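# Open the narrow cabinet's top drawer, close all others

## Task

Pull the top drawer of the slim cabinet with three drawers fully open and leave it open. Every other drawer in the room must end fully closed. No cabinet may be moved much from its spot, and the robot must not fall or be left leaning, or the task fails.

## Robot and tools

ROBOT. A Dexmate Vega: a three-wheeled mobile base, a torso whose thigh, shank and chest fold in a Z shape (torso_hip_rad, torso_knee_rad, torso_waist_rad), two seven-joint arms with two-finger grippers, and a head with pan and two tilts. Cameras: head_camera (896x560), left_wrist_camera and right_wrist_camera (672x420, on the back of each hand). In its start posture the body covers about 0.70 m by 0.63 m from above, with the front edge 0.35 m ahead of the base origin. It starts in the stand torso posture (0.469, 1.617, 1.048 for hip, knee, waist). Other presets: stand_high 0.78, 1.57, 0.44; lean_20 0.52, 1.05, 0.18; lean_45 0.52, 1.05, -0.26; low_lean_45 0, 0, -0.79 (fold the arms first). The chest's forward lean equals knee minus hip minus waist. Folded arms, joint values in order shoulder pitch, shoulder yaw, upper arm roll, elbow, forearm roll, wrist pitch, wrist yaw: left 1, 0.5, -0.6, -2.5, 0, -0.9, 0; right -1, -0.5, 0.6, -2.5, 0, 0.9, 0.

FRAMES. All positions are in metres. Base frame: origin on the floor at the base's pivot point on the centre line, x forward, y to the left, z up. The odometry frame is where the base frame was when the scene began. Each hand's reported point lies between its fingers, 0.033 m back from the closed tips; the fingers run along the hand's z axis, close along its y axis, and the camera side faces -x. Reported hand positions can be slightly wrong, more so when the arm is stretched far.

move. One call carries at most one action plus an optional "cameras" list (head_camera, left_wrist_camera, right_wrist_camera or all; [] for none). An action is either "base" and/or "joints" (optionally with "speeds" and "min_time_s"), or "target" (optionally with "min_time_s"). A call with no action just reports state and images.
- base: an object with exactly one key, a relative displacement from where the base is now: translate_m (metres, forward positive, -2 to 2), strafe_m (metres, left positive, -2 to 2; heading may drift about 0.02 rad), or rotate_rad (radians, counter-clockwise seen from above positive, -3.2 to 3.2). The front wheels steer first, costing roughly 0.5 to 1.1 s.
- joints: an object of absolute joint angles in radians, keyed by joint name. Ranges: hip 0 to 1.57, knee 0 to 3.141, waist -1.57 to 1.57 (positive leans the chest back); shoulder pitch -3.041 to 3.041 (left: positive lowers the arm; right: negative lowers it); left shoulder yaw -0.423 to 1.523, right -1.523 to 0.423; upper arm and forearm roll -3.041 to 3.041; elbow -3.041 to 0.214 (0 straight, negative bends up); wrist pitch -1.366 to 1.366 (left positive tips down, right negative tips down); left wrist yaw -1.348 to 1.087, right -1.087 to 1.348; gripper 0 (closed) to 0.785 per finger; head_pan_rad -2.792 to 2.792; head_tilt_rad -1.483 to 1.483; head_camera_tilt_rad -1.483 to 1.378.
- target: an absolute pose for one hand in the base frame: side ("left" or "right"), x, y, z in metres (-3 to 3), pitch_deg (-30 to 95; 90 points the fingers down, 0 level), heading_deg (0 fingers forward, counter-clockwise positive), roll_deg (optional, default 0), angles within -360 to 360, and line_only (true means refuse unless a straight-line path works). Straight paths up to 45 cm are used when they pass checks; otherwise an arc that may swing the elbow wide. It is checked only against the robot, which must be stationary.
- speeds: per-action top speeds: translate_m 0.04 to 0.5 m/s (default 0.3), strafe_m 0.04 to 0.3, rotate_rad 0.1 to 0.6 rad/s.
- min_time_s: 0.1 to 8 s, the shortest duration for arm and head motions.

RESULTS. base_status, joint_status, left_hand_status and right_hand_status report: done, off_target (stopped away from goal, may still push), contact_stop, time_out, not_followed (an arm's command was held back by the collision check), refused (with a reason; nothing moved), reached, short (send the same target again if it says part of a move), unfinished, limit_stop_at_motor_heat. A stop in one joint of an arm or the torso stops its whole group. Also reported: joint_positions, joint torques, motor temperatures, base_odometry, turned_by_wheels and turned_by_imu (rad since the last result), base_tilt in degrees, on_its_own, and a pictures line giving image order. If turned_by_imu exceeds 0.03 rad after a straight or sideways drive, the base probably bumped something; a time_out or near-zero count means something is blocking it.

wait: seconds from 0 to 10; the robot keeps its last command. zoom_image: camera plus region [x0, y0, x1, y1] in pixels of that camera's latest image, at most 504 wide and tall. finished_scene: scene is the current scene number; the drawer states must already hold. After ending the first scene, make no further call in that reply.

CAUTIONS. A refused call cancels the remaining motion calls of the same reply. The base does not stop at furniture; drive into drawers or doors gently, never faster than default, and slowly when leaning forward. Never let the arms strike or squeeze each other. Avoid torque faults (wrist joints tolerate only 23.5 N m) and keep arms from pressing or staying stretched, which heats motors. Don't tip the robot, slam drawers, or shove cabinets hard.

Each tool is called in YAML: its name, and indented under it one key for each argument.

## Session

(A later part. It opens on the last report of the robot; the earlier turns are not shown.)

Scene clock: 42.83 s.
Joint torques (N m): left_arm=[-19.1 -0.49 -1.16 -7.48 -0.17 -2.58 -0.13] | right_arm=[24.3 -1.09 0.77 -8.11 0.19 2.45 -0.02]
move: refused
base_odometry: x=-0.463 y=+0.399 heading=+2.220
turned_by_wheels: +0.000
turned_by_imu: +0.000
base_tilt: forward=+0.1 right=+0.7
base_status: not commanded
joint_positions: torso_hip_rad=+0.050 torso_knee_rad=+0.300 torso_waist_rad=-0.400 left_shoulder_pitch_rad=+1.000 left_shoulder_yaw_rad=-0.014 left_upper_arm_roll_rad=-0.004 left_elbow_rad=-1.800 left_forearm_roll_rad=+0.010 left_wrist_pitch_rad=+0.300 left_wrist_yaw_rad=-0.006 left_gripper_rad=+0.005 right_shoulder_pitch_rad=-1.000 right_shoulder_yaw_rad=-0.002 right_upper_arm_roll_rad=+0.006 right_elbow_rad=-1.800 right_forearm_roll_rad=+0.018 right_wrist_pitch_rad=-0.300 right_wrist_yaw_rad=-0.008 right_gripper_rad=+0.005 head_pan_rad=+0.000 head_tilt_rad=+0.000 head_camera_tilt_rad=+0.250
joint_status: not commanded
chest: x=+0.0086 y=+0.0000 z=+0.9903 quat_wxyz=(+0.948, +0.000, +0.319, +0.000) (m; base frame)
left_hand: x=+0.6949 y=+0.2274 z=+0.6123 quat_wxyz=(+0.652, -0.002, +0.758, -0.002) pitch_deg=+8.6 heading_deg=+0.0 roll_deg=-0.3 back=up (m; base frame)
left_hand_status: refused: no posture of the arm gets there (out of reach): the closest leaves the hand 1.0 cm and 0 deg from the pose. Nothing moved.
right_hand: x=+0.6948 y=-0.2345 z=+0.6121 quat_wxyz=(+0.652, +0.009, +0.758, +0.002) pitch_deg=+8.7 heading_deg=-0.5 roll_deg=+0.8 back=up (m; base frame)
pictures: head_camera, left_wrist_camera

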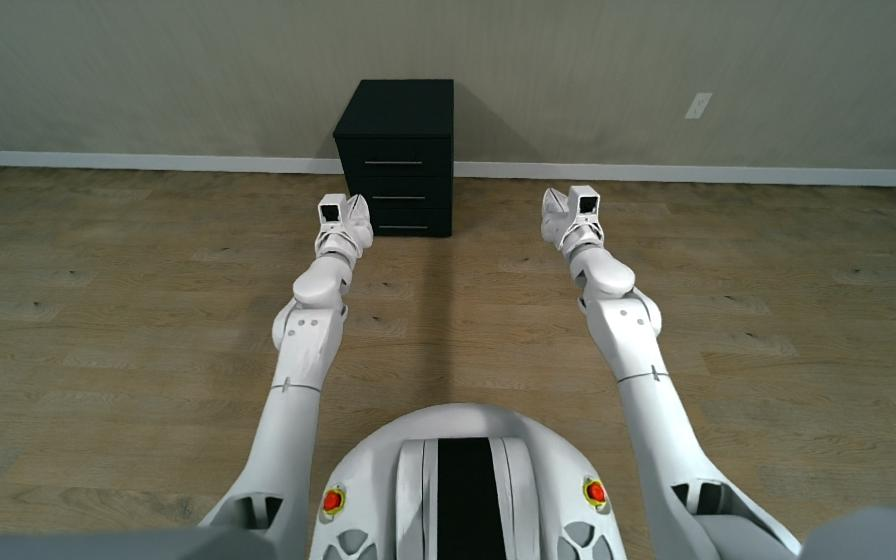

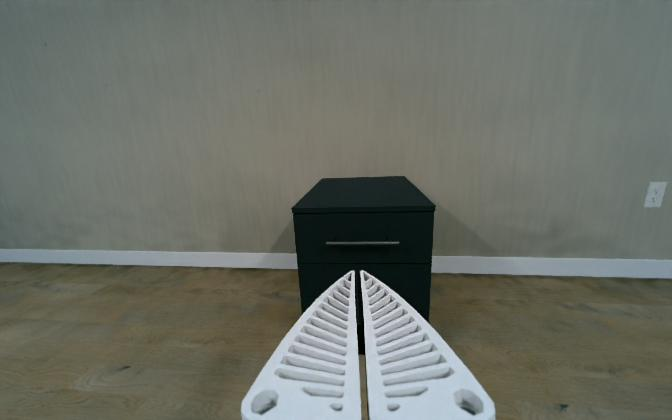

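move:
  target: {"side": "left", "x": 0.6, "y": 0.214, "z": 0.42, "pitch_deg": 15, "heading_deg": 0, "roll_deg": 90}
  cameras: ["head_camera", "left_wrist_camera"]

Scene clock: 48.00 s.
Joint torques (N m): left_arm=[-17.08 -4.41 0.09 -5.17 -0.98 -0.59 -1.27] | right_arm=[24.73 -1.68 0.64 -8.47 0.25 2.13 0.02]
move: done
base_odometry: x=-0.463 y=+0.399 heading=+2.220
turned_by_wheels: +0.000
turned_by_imu: +0.000
base_tilt: forward=+0.1 right=+0.7
base_status: not commanded
joint_positions: torso_hip_rad=+0.050 torso_knee_rad=+0.300 torso_waist_rad=-0.400 left_shoulder_pitch_rad=+1.062 left_shoulder_yaw_rad=-0.423 left_upper_arm_roll_rad=-0.460 left_elbow_rad=-1.431 left_forearm_roll_rad=-1.051 left_wrist_pitch_rad=+0.350 left_wrist_yaw_rad=-0.213 left_gripper_rad=+0.005 right_shoulder_pitch_rad=-1.000 right_shoulder_yaw_rad=-0.002 right_upper_arm_roll_rad=+0.006 right_elbow_rad=-1.800 right_forearm_roll_rad=+0.018 right_wrist_pitch_rad=-0.300 right_wrist_yaw_rad=-0.008 right_gripper_rad=+0.005 head_pan_rad=+0.000 head_tilt_rad=+0.000 head_camera_tilt_rad=+0.250
joint_status: not commanded
chest: x=+0.0086 y=+0.0000 z=+0.9903 quat_wxyz=(+0.948, +0.000, +0.319, +0.000) (m; base frame)
left_hand: x=+0.6001 y=+0.2140 z=+0.4202 quat_wxyz=(+0.431, -0.560, +0.563, -0.429) pitch_deg=+15.0 heading_deg=+0.0 roll_deg=-89.7 (m; base frame)
left_hand_status: reached (straight line, planned for 3.7 s): 0 mm and 0.3 deg off.
right_hand: x=+0.6948 y=-0.2345 z=+0.6121 quat_wxyz=(+0.652, +0.009, +0.758, +0.002) pitch_deg=+8.7 heading_deg=-0.5 roll_deg=+0.8 back=up (m; base frame)
pictures: head_camera, left_wrist_camera

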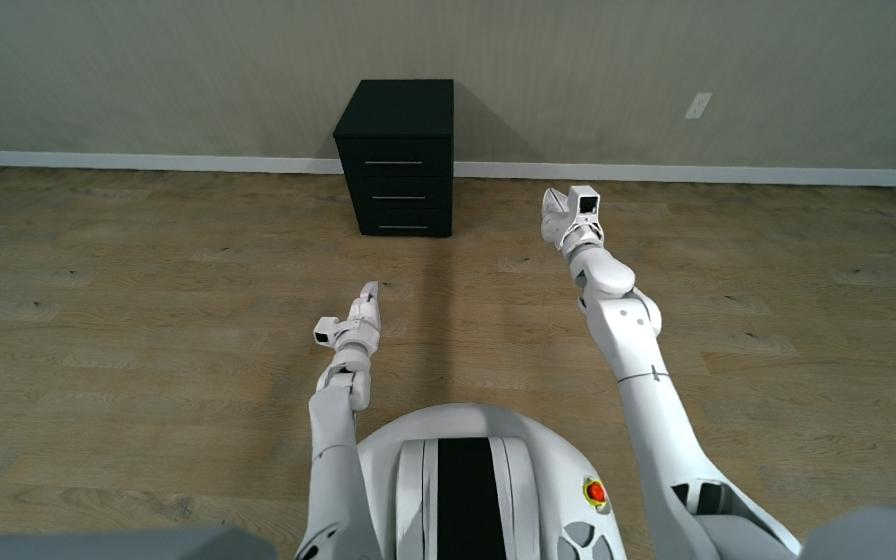

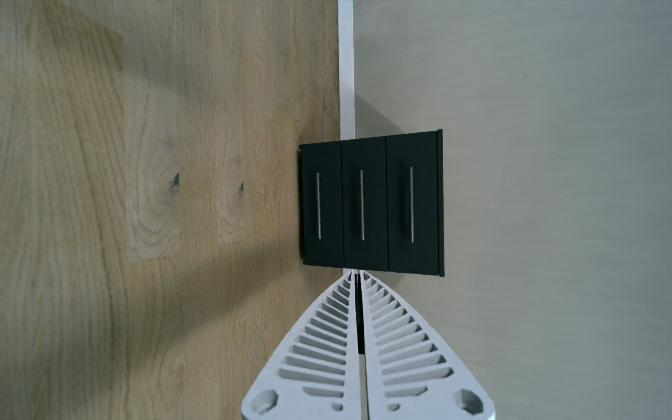

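move:
  target: {"side": "left", "x": 0.6, "y": 0.214, "z": 0.43, "pitch_deg": 10, "heading_deg": 0, "roll_deg": -90}

move:
  base: {"translate_m": 0.3}
  joints: {"left_gripper_rad": 0.4}
  cameras: ["head_camera", "left_wrist_camera"]

Scene clock: 50.90 s.
Joint torques (N m): left_arm=[-18.01 0.67 -0.67 -5.49 -0.72 -0.37 -1.4] | right_arm=[25.25 -1.36 0.25 -7.81 0.07 2.35 -0.09]
move: done
base_odometry: x=-0.463 y=+0.399 heading=+2.220
turned_by_wheels: +0.000
turned_by_imu: +0.000
base_tilt: forward=+0.1 right=+0.7
base_status: not commanded
joint_positions: torso_hip_rad=+0.050 torso_knee_rad=+0.300 torso_waist_rad=-0.400 left_shoulder_pitch_rad=+1.054 left_shoulder_yaw_rad=-0.399 left_upper_arm_roll_rad=-0.462 left_elbow_rad=-1.359 left_forearm_roll_rad=-1.056 left_wrist_pitch_rad=+0.326 left_wrist_yaw_rad=-0.349 left_gripper_rad=+0.005 right_shoulder_pitch_rad=-1.000 right_shoulder_yaw_rad=-0.002 right_upper_arm_roll_rad=+0.006 right_elbow_rad=-1.800 right_forearm_roll_rad=+0.018 right_wrist_pitch_rad=-0.300 right_wrist_yaw_rad=-0.008 right_gripper_rad=+0.005 head_pan_rad=+0.000 head_tilt_rad=+0.000 head_camera_tilt_rad=+0.250
joint_status: not commanded
chest: x=+0.0086 y=+0.0000 z=+0.9903 quat_wxyz=(+0.948, +0.000, +0.319, +0.000) (m; base frame)
left_hand: x=+0.5999 y=+0.2138 z=+0.4295 quat_wxyz=(+0.454, -0.542, +0.542, -0.454) pitch_deg=+10.2 heading_deg=+0.0 roll_deg=+90.0 (m; base frame)
left_hand_status: reached (straight line, planned for 0.8 s): 1 mm and 0.2 deg off.
right_hand: x=+0.6948 y=-0.2345 z=+0.6121 quat_wxyz=(+0.652, +0.009, +0.758, +0.002) pitch_deg=+8.7 heading_deg=-0.5 roll_deg=+0.8 back=up (m; base frame)
pictures: none

Scene clock: 53.37 s.
Joint torques (N m): left_arm=[-16.97 -0.85 1.11 -4.98 -0.87 -0.55 -1.13] | right_arm=[23.91 0.17 0.33 -8.83 0 1.79 -0.04]
move: done
base_odometry: x=-0.645 y=+0.638 heading=+2.219
turned_by_wheels: -0.001
turned_by_imu: -0.001
base_tilt: forward=+0.0 right=+0.8
base_status: done
joint_positions: torso_hip_rad=+0.050 torso_knee_rad=+0.300 torso_waist_rad=-0.400 left_shoulder_pitch_rad=+1.053 left_shoulder_yaw_rad=-0.398 left_upper_arm_roll_rad=-0.462 left_elbow_rad=-1.357 left_forearm_roll_rad=-1.056 left_wrist_pitch_rad=+0.325 left_wrist_yaw_rad=-0.353 left_gripper_rad=+0.400 right_shoulder_pitch_rad=-1.000 right_shoulder_yaw_rad=-0.002 right_upper_arm_roll_rad=+0.006 right_elbow_rad=-1.800 right_forearm_roll_rad=+0.018 right_wrist_pitch_rad=-0.300 right_wrist_yaw_rad=-0.008 right_gripper_rad=+0.005 head_pan_rad=+0.000 head_tilt_rad=+0.000 head_camera_tilt_rad=+0.250
joint_status: all done
chest: x=+0.0086 y=+0.0000 z=+0.9902 quat_wxyz=(+0.948, +0.000, +0.319, +0.000) (m; base frame)
left_hand: x=+0.5999 y=+0.2138 z=+0.4298 quat_wxyz=(+0.454, -0.542, +0.542, -0.454) pitch_deg=+10.0 heading_deg=+0.0 roll_deg=+90.0 (m; base frame)
right_hand: x=+0.6948 y=-0.2345 z=+0.6121 quat_wxyz=(+0.652, +0.009, +0.758, +0.002) pitch_deg=+8.7 heading_deg=-0.5 roll_deg=+0.8 back=up (m; base frame)
pictures: head_camera, left_wrist_camera

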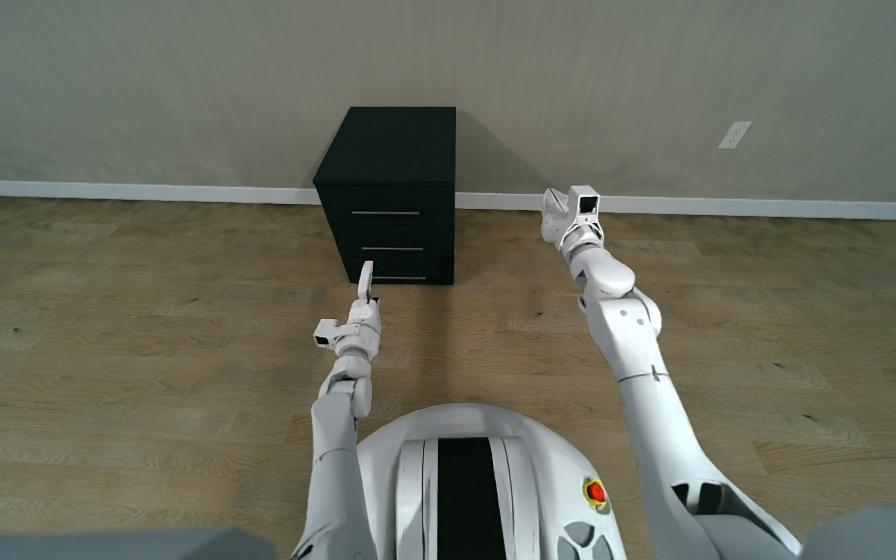

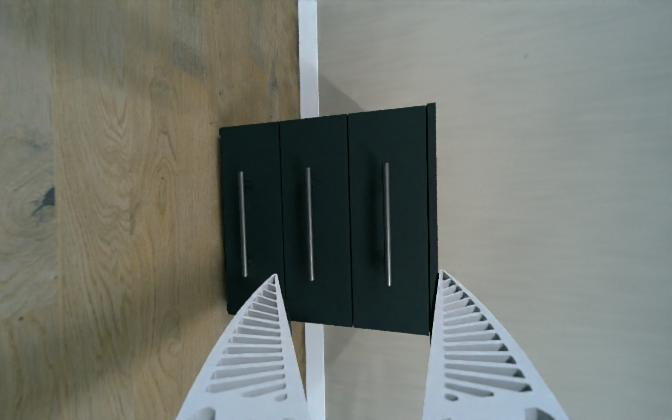

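move:
  target: {"side": "left", "x": 0.6, "y": 0.214, "z": 0.44, "pitch_deg": 5, "heading_deg": 0, "roll_deg": -90}

move:
  base: {"translate_m": 0.18}
  cameras: ["head_camera", "left_wrist_camera"]

Scene clock: 55.80 s.
Joint torques (N m): left_arm=[-18.44 1.72 -0.44 -4.99 -0.62 -0.21 -1.53] | right_arm=[24.73 -1.13 0.47 -8.83 0.29 2.11 -0.06]
move: done
base_odometry: x=-0.645 y=+0.638 heading=+2.219
turned_by_wheels: +0.000
turned_by_imu: +0.000
base_tilt: forward=+0.1 right=+0.8
base_status: not commanded
joint_positions: torso_hip_rad=+0.050 torso_knee_rad=+0.300 torso_waist_rad=-0.400 left_shoulder_pitch_rad=+1.034 left_shoulder_yaw_rad=-0.371 left_upper_arm_roll_rad=-0.465 left_elbow_rad=-1.270 left_forearm_roll_rad=-1.057 left_wrist_pitch_rad=+0.296 left_wrist_yaw_rad=-0.491 left_gripper_rad=+0.400 right_shoulder_pitch_rad=-1.000 right_shoulder_yaw_rad=-0.002 right_upper_arm_roll_rad=+0.006 right_elbow_rad=-1.800 right_forearm_roll_rad=+0.018 right_wrist_pitch_rad=-0.300 right_wrist_yaw_rad=-0.008 right_gripper_rad=+0.005 head_pan_rad=+0.000 head_tilt_rad=+0.000 head_camera_tilt_rad=+0.250
joint_status: not commanded
chest: x=+0.0086 y=+0.0000 z=+0.9902 quat_wxyz=(+0.948, +0.000, +0.319, +0.000) (m; base frame)
left_hand: x=+0.5999 y=+0.2138 z=+0.4395 quat_wxyz=(+0.477, -0.522, +0.522, -0.477) pitch_deg=+5.2 heading_deg=+0.0 roll_deg=+90.0 (m; base frame)
left_hand_status: reached (straight line, planned for 0.8 s): 1 mm and 0.2 deg off.
right_hand: x=+0.6948 y=-0.2345 z=+0.6121 quat_wxyz=(+0.652, +0.009, +0.758, +0.002) pitch_deg=+8.7 heading_deg=-0.5 roll_deg=+0.8 back=up (m; base frame)
pictures: none

Scene clock: 57.87 s.
Joint torques (N m): left_arm=[-15.13 -0.31 -0.28 -5.6 -0.59 -0.65 -1.04] | right_arm=[23.95 -1.72 0.91 -8.87 0.08 2.39 -0.12]
move: done
base_odometry: x=-0.754 y=+0.781 heading=+2.218
turned_by_wheels: -0.001
turned_by_imu: -0.001
base_tilt: forward=+0.1 right=+0.8
base_status: done
joint_positions: torso_hip_rad=+0.050 torso_knee_rad=+0.300 torso_waist_rad=-0.400 left_shoulder_pitch_rad=+1.033 left_shoulder_yaw_rad=-0.370 left_upper_arm_roll_rad=-0.465 left_elbow_rad=-1.267 left_forearm_roll_rad=-1.057 left_wrist_pitch_rad=+0.296 left_wrist_yaw_rad=-0.495 left_gripper_rad=+0.400 right_shoulder_pitch_rad=-1.000 right_shoulder_yaw_rad=-0.002 right_upper_arm_roll_rad=+0.006 right_elbow_rad=-1.800 right_forearm_roll_rad=+0.018 right_wrist_pitch_rad=-0.300 right_wrist_yaw_rad=-0.008 right_gripper_rad=+0.005 head_pan_rad=+0.000 head_tilt_rad=+0.000 head_camera_tilt_rad=+0.250
joint_status: not commanded
chest: x=+0.0086 y=+0.0000 z=+0.9902 quat_wxyz=(+0.948, +0.000, +0.319, +0.000) (m; base frame)
left_hand: x=+0.5999 y=+0.2138 z=+0.4398 quat_wxyz=(+0.477, -0.521, +0.522, -0.478) pitch_deg=+5.0 heading_deg=+0.0 roll_deg=+90.0 (m; base frame)
right_hand: x=+0.6948 y=-0.2345 z=+0.6120 quat_wxyz=(+0.652, +0.009, +0.758, +0.002) pitch_deg=+8.7 heading_deg=-0.5 roll_deg=+0.8 back=up (m; base frame)
pictures: head_camera, left_wrist_camera

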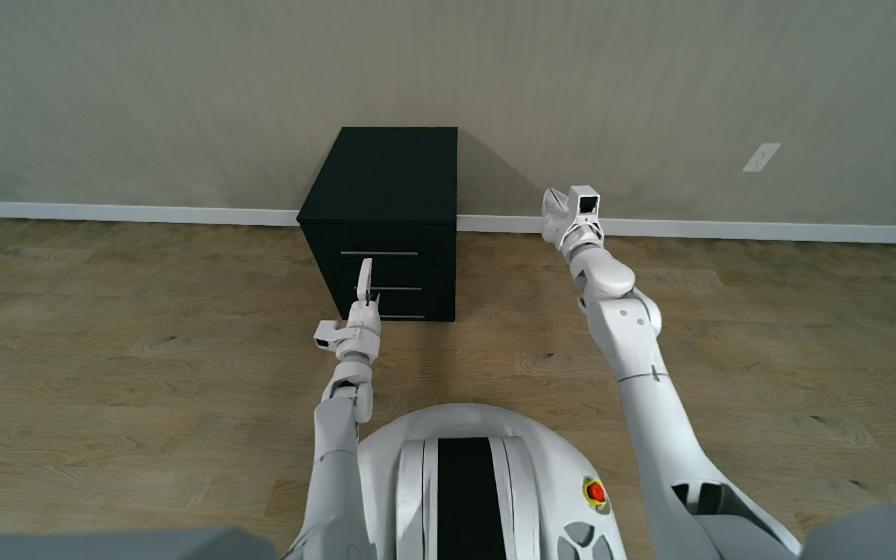

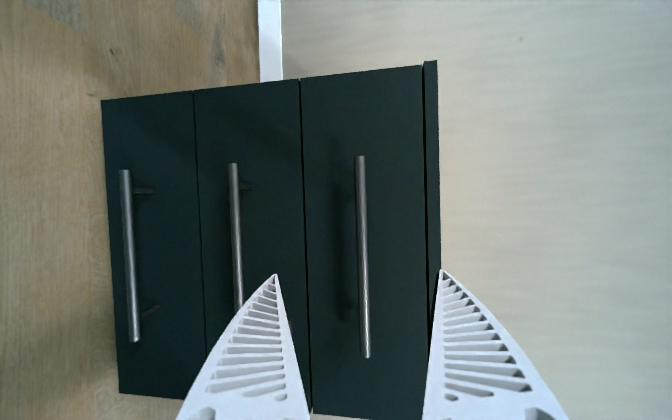

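move:
  base: {"translate_m": 0.11}
  cameras: ["head_camera", "left_wrist_camera"]

zoom_image:
  camera: "head_camera"
  region: [270, 230, 470, 370]

Scene clock: 59.97 s.
Joint torques (N m): left_arm=[-15.45 0.52 0.39 -4.34 -0.68 0.26 -1.28] | right_arm=[24.35 -1.47 0.79 -9.08 0.06 1.97 -0.3]
move: done
base_odometry: x=-0.820 y=+0.869 heading=+2.218
turned_by_wheels: -0.001
turned_by_imu: -0.001
base_tilt: forward=+0.0 right=+0.7
base_status: done
joint_positions: torso_hip_rad=+0.050 torso_knee_rad=+0.300 torso_waist_rad=-0.400 left_shoulder_pitch_rad=+1.033 left_shoulder_yaw_rad=-0.370 left_upper_arm_roll_rad=-0.465 left_elbow_rad=-1.267 left_forearm_roll_rad=-1.057 left_wrist_pitch_rad=+0.296 left_wrist_yaw_rad=-0.495 left_gripper_rad=+0.400 right_shoulder_pitch_rad=-1.000 right_shoulder_yaw_rad=-0.002 right_upper_arm_roll_rad=+0.006 right_elbow_rad=-1.800 right_forearm_roll_rad=+0.018 right_wrist_pitch_rad=-0.300 right_wrist_yaw_rad=-0.008 right_gripper_rad=+0.005 head_pan_rad=+0.000 head_tilt_rad=+0.000 head_camera_tilt_rad=+0.250
joint_status: not commanded
chest: x=+0.0086 y=+0.0000 z=+0.9902 quat_wxyz=(+0.948, +0.000, +0.319, +0.000) (m; base frame)
left_hand: x=+0.5999 y=+0.2138 z=+0.4398 quat_wxyz=(+0.478, -0.521, +0.521, -0.478) pitch_deg=+5.0 heading_deg=+0.0 roll_deg=+90.0 (m; base frame)
right_hand: x=+0.6948 y=-0.2345 z=+0.6120 quat_wxyz=(+0.652, +0.009, +0.758, +0.002) pitch_deg=+8.7 heading_deg=-0.5 roll_deg=+0.8 back=up (m; base frame)
pictures: head_camera, left_wrist_camera

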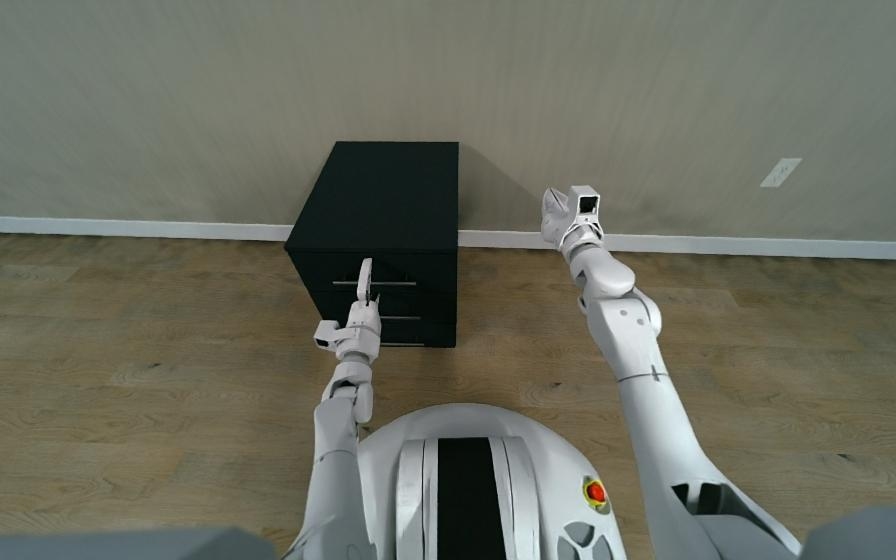

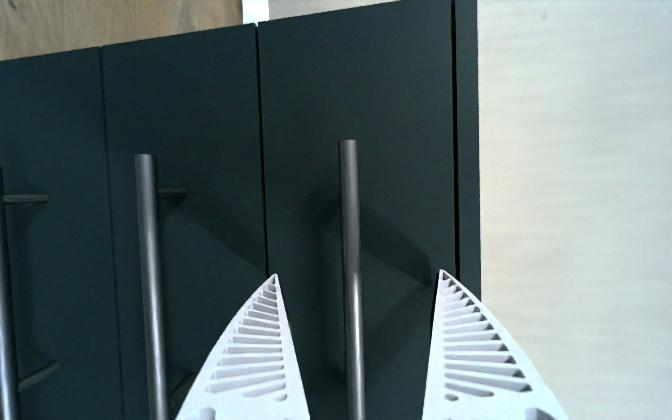

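Scaled by 2.520 from the camera's 896x560 image, which has a finer 960x600 frame.

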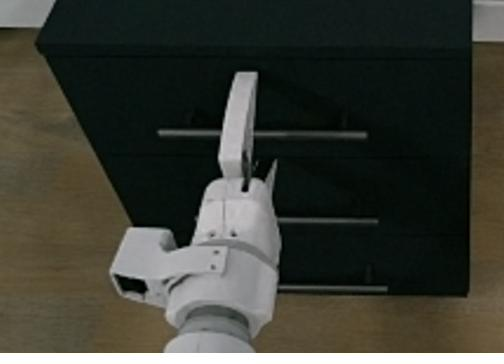

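move:
  target: {"side": "left", "x": 0.615, "y": 0.214, "z": 0.435, "pitch_deg": 5, "heading_deg": 0, "roll_deg": 90}

move:
  joints: {"left_gripper_rad": 0.0}
  cameras: ["head_camera", "left_wrist_camera"]

Scene clock: 62.03 s.
Joint torques (N m): left_arm=[-33.47 -0.06 4.37 -6.19 0.21 0.46 -0.4] | right_arm=[22.82 -1.89 0.65 -9.11 0.07 1.56 -0.16]
move: done
base_odometry: x=-0.820 y=+0.869 heading=+2.218
turned_by_wheels: +0.000
turned_by_imu: +0.000
base_tilt: forward=+0.1 right=+0.8
base_status: not commanded
joint_positions: torso_hip_rad=+0.050 torso_knee_rad=+0.300 torso_waist_rad=-0.400 left_shoulder_pitch_rad=+0.979 left_shoulder_yaw_rad=-0.349 left_upper_arm_roll_rad=-0.475 left_elbow_rad=-1.188 left_forearm_roll_rad=-1.052 left_wrist_pitch_rad=+0.274 left_wrist_yaw_rad=-0.512 left_gripper_rad=+0.400 right_shoulder_pitch_rad=-1.000 right_shoulder_yaw_rad=-0.002 right_upper_arm_roll_rad=+0.006 right_elbow_rad=-1.800 right_forearm_roll_rad=+0.018 right_wrist_pitch_rad=-0.300 right_wrist_yaw_rad=-0.008 right_gripper_rad=+0.005 head_pan_rad=+0.000 head_tilt_rad=+0.000 head_camera_tilt_rad=+0.250
joint_status: not commanded
chest: x=+0.0086 y=+0.0000 z=+0.9902 quat_wxyz=(+0.948, +0.000, +0.319, +0.000) (m; base frame)
left_hand: x=+0.6138 y=+0.2140 z=+0.4346 quat_wxyz=(+0.477, -0.522, +0.521, -0.477) pitch_deg=+5.1 heading_deg=+0.0 roll_deg=+90.0 (m; base frame)
left_hand_status: reached (straight line, planned for 0.6 s): 1 mm and 0.1 deg off.
right_hand: x=+0.6948 y=-0.2345 z=+0.6121 quat_wxyz=(+0.652, +0.009, +0.758, +0.002) pitch_deg=+8.7 heading_deg=-0.5 roll_deg=+0.8 back=up (m; base frame)
pictures: none

Scene clock: 63.03 s.
Joint torques (N m): left_arm=[-14.92 0.04 1.14 -3.9 0.09 0.59 -0.64] | right_arm=[24.32 -0.05 0.89 -8.09 0.12 2.05 -0.17]
move: done
base_odometry: x=-0.820 y=+0.869 heading=+2.218
turned_by_wheels: +0.000
turned_by_imu: +0.000
base_tilt: forward=+0.0 right=+0.8
base_status: not commanded
joint_positions: torso_hip_rad=+0.050 torso_knee_rad=+0.300 torso_waist_rad=-0.400 left_shoulder_pitch_rad=+0.976 left_shoulder_yaw_rad=-0.349 left_upper_arm_roll_rad=-0.475 left_elbow_rad=-1.185 left_forearm_roll_rad=-1.051 left_wrist_pitch_rad=+0.273 left_wrist_yaw_rad=-0.512 left_gripper_rad=+0.000 right_shoulder_pitch_rad=-1.000 right_shoulder_yaw_rad=-0.002 right_upper_arm_roll_rad=+0.006 right_elbow_rad=-1.800 right_forearm_roll_rad=+0.018 right_wrist_pitch_rad=-0.300 right_wrist_yaw_rad=-0.008 right_gripper_rad=+0.005 head_pan_rad=+0.000 head_tilt_rad=+0.000 head_camera_tilt_rad=+0.250
joint_status: all done
chest: x=+0.0085 y=+0.0000 z=+0.9903 quat_wxyz=(+0.948, +0.000, +0.319, +0.000) (m; base frame)
left_hand: x=+0.6149 y=+0.2139 z=+0.4351 quat_wxyz=(+0.478, -0.521, +0.521, -0.478) pitch_deg=+5.0 heading_deg=+0.0 roll_deg=+90.0 (m; base frame)
right_hand: x=+0.6948 y=-0.2345 z=+0.6122 quat_wxyz=(+0.652, +0.009, +0.758, +0.002) pitch_deg=+8.6 heading_deg=-0.5 roll_deg=+0.8 back=up (m; base frame)
pictures: head_camera, left_wrist_camera

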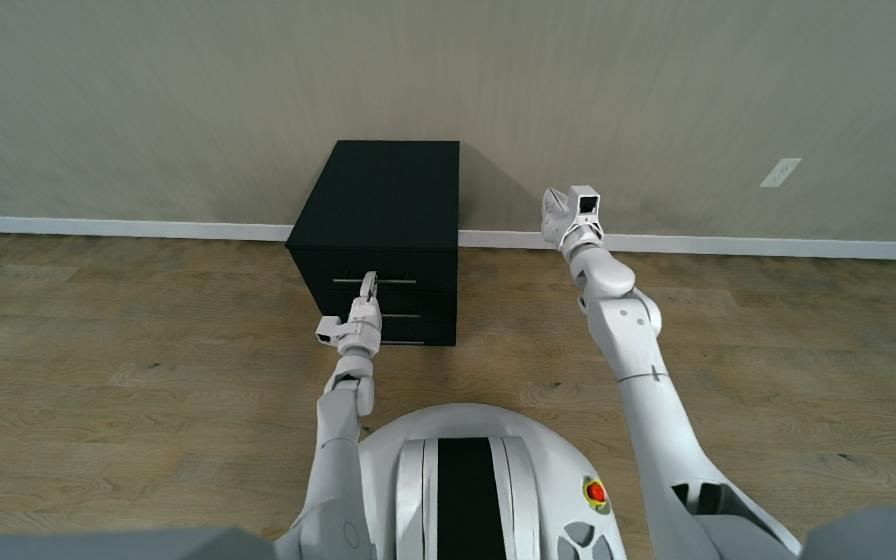

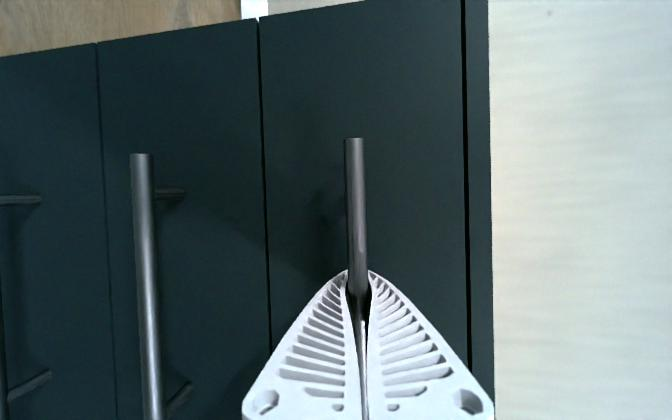

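move:
  base: {"translate_m": -0.15}
  speeds: {"translate_m": 0.08}
  cameras: ["head_camera", "left_wrist_camera"]

Scene clock: 65.83 s.
Joint torques (N m): left_arm=[-11.94 -5.84 7.34 -4.46 1.18 2.41 -1.18] | right_arm=[24.46 -1.07 0.61 -7.9 -0.06 2.17 0.05]
move: done
base_odometry: x=-0.729 y=+0.749 heading=+2.219
turned_by_wheels: +0.001
turned_by_imu: +0.003
base_tilt: forward=+0.0 right=+0.7
base_status: done
joint_positions: torso_hip_rad=+0.050 torso_knee_rad=+0.300 torso_waist_rad=-0.400 left_shoulder_pitch_rad=+0.976 left_shoulder_yaw_rad=-0.348 left_upper_arm_roll_rad=-0.475 left_elbow_rad=-1.184 left_forearm_roll_rad=-1.051 left_wrist_pitch_rad=+0.272 left_wrist_yaw_rad=-0.512 left_gripper_rad=+0.000 right_shoulder_pitch_rad=-1.000 right_shoulder_yaw_rad=-0.002 right_upper_arm_roll_rad=+0.006 right_elbow_rad=-1.800 right_forearm_roll_rad=+0.018 right_wrist_pitch_rad=-0.300 right_wrist_yaw_rad=-0.008 right_gripper_rad=+0.005 head_pan_rad=+0.000 head_tilt_rad=+0.000 head_camera_tilt_rad=+0.250
joint_status: not commanded
chest: x=+0.0085 y=+0.0000 z=+0.9903 quat_wxyz=(+0.948, +0.000, +0.319, +0.000) (m; base frame)
left_hand: x=+0.6149 y=+0.2146 z=+0.4350 quat_wxyz=(+0.478, -0.522, +0.521, -0.477) pitch_deg=+5.0 heading_deg=+0.1 roll_deg=-90.0 (m; base frame)
right_hand: x=+0.6948 y=-0.2345 z=+0.6121 quat_wxyz=(+0.652, +0.009, +0.758, +0.002) pitch_deg=+8.7 heading_deg=-0.5 roll_deg=+0.8 back=up (m; base frame)
pictures: head_camera, left_wrist_camera

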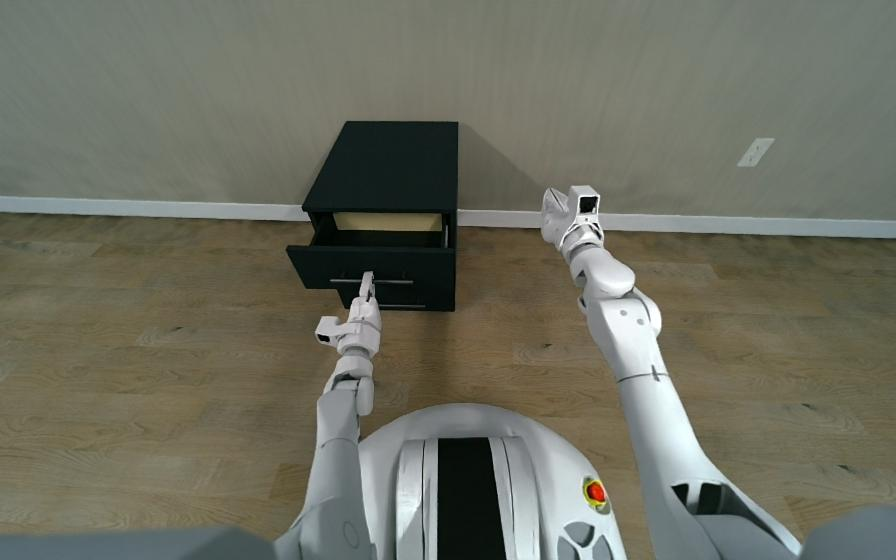

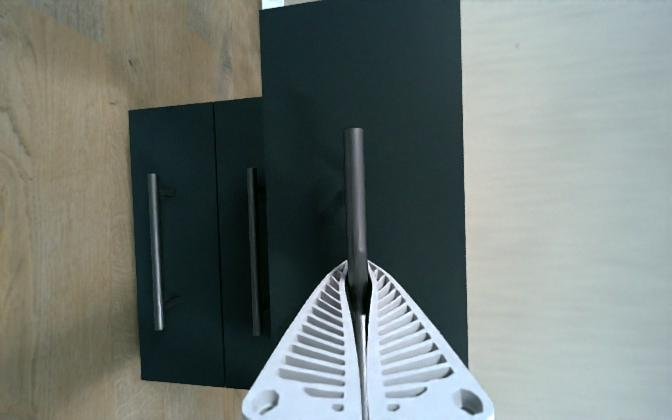

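move:
  base: {"translate_m": -0.15}
  speeds: {"translate_m": 0.08}
  cameras: ["head_camera", "left_wrist_camera"]

Scene clock: 68.87 s.
Joint torques (N m): left_arm=[-11.92 -4.16 6.35 -3.08 1.35 3.79 -0.8] | right_arm=[23.51 -1.34 0.38 -8.57 0.14 3.07 0.18]
move: done
base_odometry: x=-0.639 y=+0.630 heading=+2.218
turned_by_wheels: -0.001
turned_by_imu: -0.002
base_tilt: forward=+0.0 right=+0.7
base_status: done
joint_positions: torso_hip_rad=+0.050 torso_knee_rad=+0.300 torso_waist_rad=-0.400 left_shoulder_pitch_rad=+0.976 left_shoulder_yaw_rad=-0.348 left_upper_arm_roll_rad=-0.475 left_elbow_rad=-1.184 left_forearm_roll_rad=-1.051 left_wrist_pitch_rad=+0.272 left_wrist_yaw_rad=-0.512 left_gripper_rad=+0.000 right_shoulder_pitch_rad=-1.000 right_shoulder_yaw_rad=-0.002 right_upper_arm_roll_rad=+0.006 right_elbow_rad=-1.800 right_forearm_roll_rad=+0.018 right_wrist_pitch_rad=-0.300 right_wrist_yaw_rad=-0.008 right_gripper_rad=+0.005 head_pan_rad=+0.000 head_tilt_rad=+0.000 head_camera_tilt_rad=+0.250
joint_status: not commanded
chest: x=+0.0086 y=+0.0000 z=+0.9903 quat_wxyz=(+0.948, +0.000, +0.319, +0.000) (m; base frame)
left_hand: x=+0.6149 y=+0.2146 z=+0.4350 quat_wxyz=(+0.478, -0.522, +0.521, -0.477) pitch_deg=+5.0 heading_deg=+0.1 roll_deg=-90.0 (m; base frame)
right_hand: x=+0.6948 y=-0.2345 z=+0.6121 quat_wxyz=(+0.652, +0.009, +0.758, +0.002) pitch_deg=+8.7 heading_deg=-0.5 roll_deg=+0.8 back=up (m; base frame)
pictures: head_camera, left_wrist_camera

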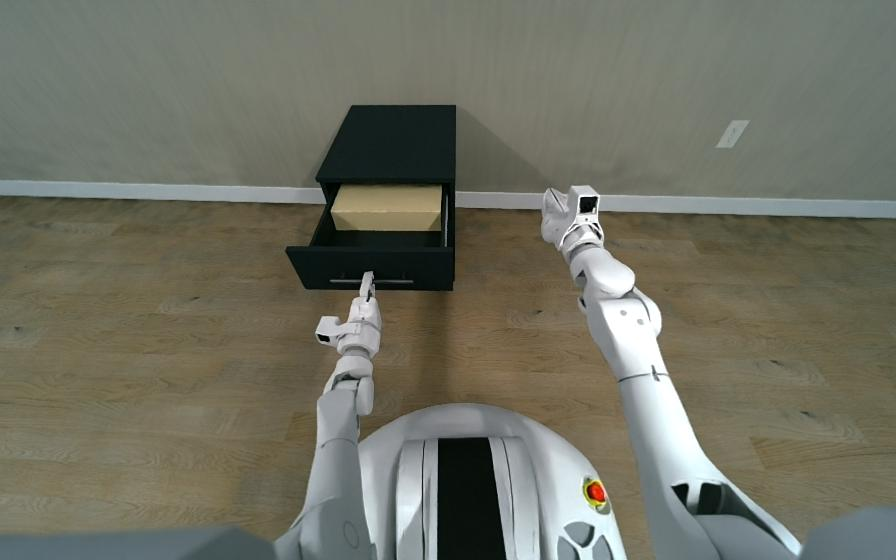

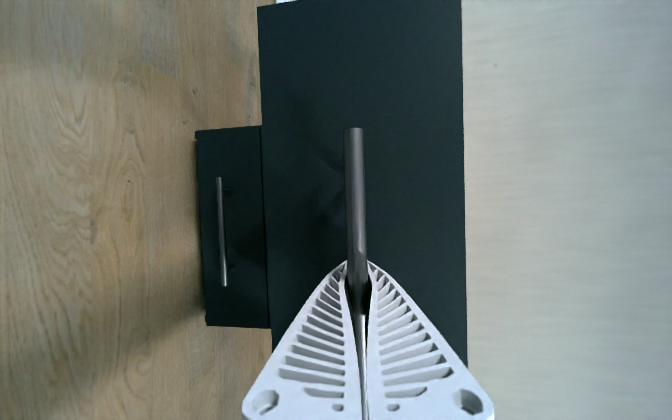

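move:
  base: {"translate_m": -0.08}
  speeds: {"translate_m": 0.05}
  cameras: ["head_camera", "left_wrist_camera"]

Scene clock: 71.23 s.
Joint torques (N m): left_arm=[-11.39 -5.45 7.03 -3.02 0.56 1.54 -1.1] | right_arm=[24.52 -0.83 0.57 -8.4 0.05 2.72 0.01]
move: done
base_odometry: x=-0.591 y=+0.566 heading=+2.217
turned_by_wheels: -0.001
turned_by_imu: -0.001
base_tilt: forward=+0.0 right=+0.7
base_status: done
joint_positions: torso_hip_rad=+0.050 torso_knee_rad=+0.300 torso_waist_rad=-0.400 left_shoulder_pitch_rad=+0.976 left_shoulder_yaw_rad=-0.348 left_upper_arm_roll_rad=-0.475 left_elbow_rad=-1.184 left_forearm_roll_rad=-1.051 left_wrist_pitch_rad=+0.272 left_wrist_yaw_rad=-0.512 left_gripper_rad=+0.000 right_shoulder_pitch_rad=-1.000 right_shoulder_yaw_rad=-0.002 right_upper_arm_roll_rad=+0.006 right_elbow_rad=-1.800 right_forearm_roll_rad=+0.018 right_wrist_pitch_rad=-0.300 right_wrist_yaw_rad=-0.008 right_gripper_rad=+0.005 head_pan_rad=+0.000 head_tilt_rad=+0.000 head_camera_tilt_rad=+0.250
joint_status: not commanded
chest: x=+0.0086 y=+0.0000 z=+0.9902 quat_wxyz=(+0.948, +0.000, +0.319, +0.000) (m; base frame)
left_hand: x=+0.6150 y=+0.2145 z=+0.4350 quat_wxyz=(+0.478, -0.521, +0.521, -0.477) pitch_deg=+5.0 heading_deg=+0.0 roll_deg=-90.0 (m; base frame)
right_hand: x=+0.6948 y=-0.2345 z=+0.6121 quat_wxyz=(+0.652, +0.009, +0.758, +0.002) pitch_deg=+8.7 heading_deg=-0.5 roll_deg=+0.8 back=up (m; base frame)
pictures: head_camera, left_wrist_camera

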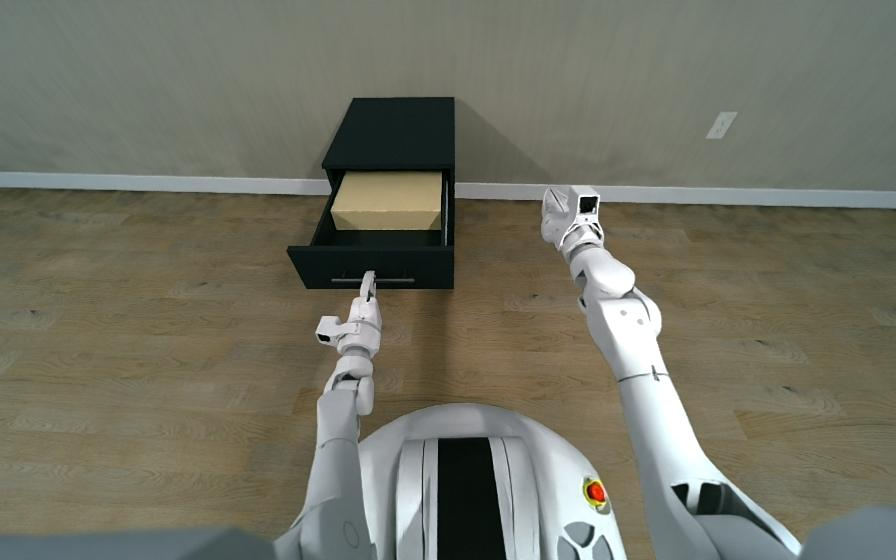

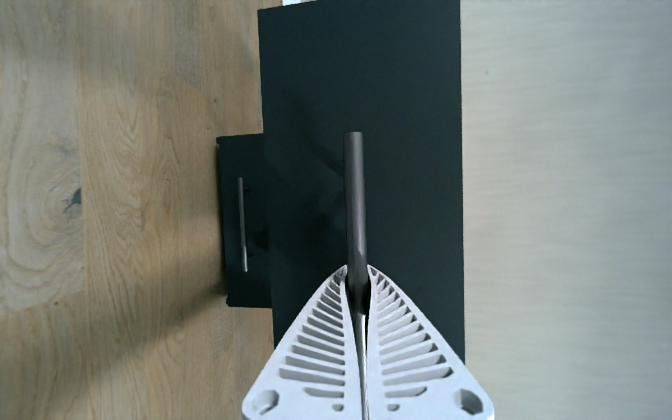

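move:
  base: {"translate_m": -0.04}
  speeds: {"translate_m": 0.05}
  cameras: ["head_camera", "left_wrist_camera"]

zoom_image:
  camera: "head_camera"
  region: [270, 80, 470, 300]

Scene clock: 72.93 s.
Joint torques (N m): left_arm=[-7.63 -3.34 3.99 -5.87 -0.08 0.79 -0.94] | right_arm=[24.73 -2.08 0.95 -8.77 0.13 2.34 0]
move: done
base_odometry: x=-0.567 y=+0.534 heading=+2.216
turned_by_wheels: -0.001
turned_by_imu: -0.001
base_tilt: forward=+0.0 right=+0.8
base_status: done
joint_positions: torso_hip_rad=+0.050 torso_knee_rad=+0.300 torso_waist_rad=-0.400 left_shoulder_pitch_rad=+0.976 left_shoulder_yaw_rad=-0.348 left_upper_arm_roll_rad=-0.475 left_elbow_rad=-1.184 left_forearm_roll_rad=-1.051 left_wrist_pitch_rad=+0.273 left_wrist_yaw_rad=-0.512 left_gripper_rad=+0.000 right_shoulder_pitch_rad=-1.000 right_shoulder_yaw_rad=-0.002 right_upper_arm_roll_rad=+0.006 right_elbow_rad=-1.800 right_forearm_roll_rad=+0.018 right_wrist_pitch_rad=-0.300 right_wrist_yaw_rad=-0.008 right_gripper_rad=+0.005 head_pan_rad=+0.000 head_tilt_rad=+0.000 head_camera_tilt_rad=+0.250
joint_status: not commanded
chest: x=+0.0086 y=+0.0000 z=+0.9903 quat_wxyz=(+0.948, +0.000, +0.319, +0.000) (m; base frame)
left_hand: x=+0.6150 y=+0.2141 z=+0.4350 quat_wxyz=(+0.478, -0.521, +0.521, -0.478) pitch_deg=+5.0 heading_deg=+0.0 roll_deg=-90.0 (m; base frame)
right_hand: x=+0.6948 y=-0.2345 z=+0.6121 quat_wxyz=(+0.652, +0.009, +0.758, +0.002) pitch_deg=+8.7 heading_deg=-0.5 roll_deg=+0.8 back=up (m; base frame)
pictures: head_camera, left_wrist_camera

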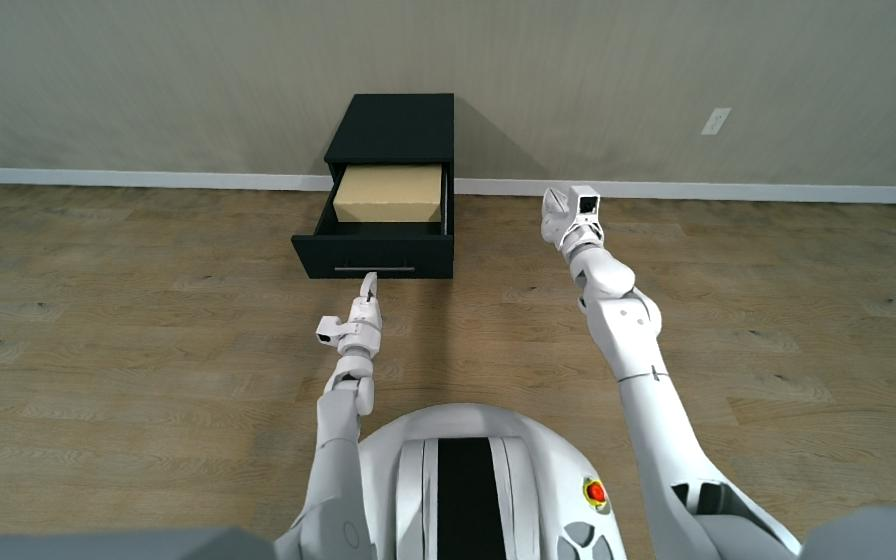

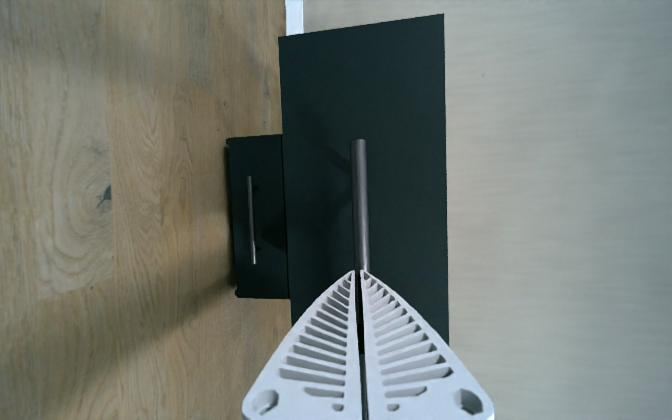

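Scaled by 2.291 from the camera's 896x560 image, which has a finer 960x600 frame.

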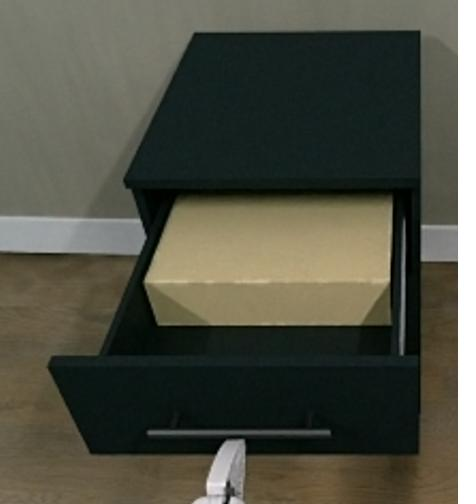

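finished_scene:
  scene: 1

The scene is finished: the task was done.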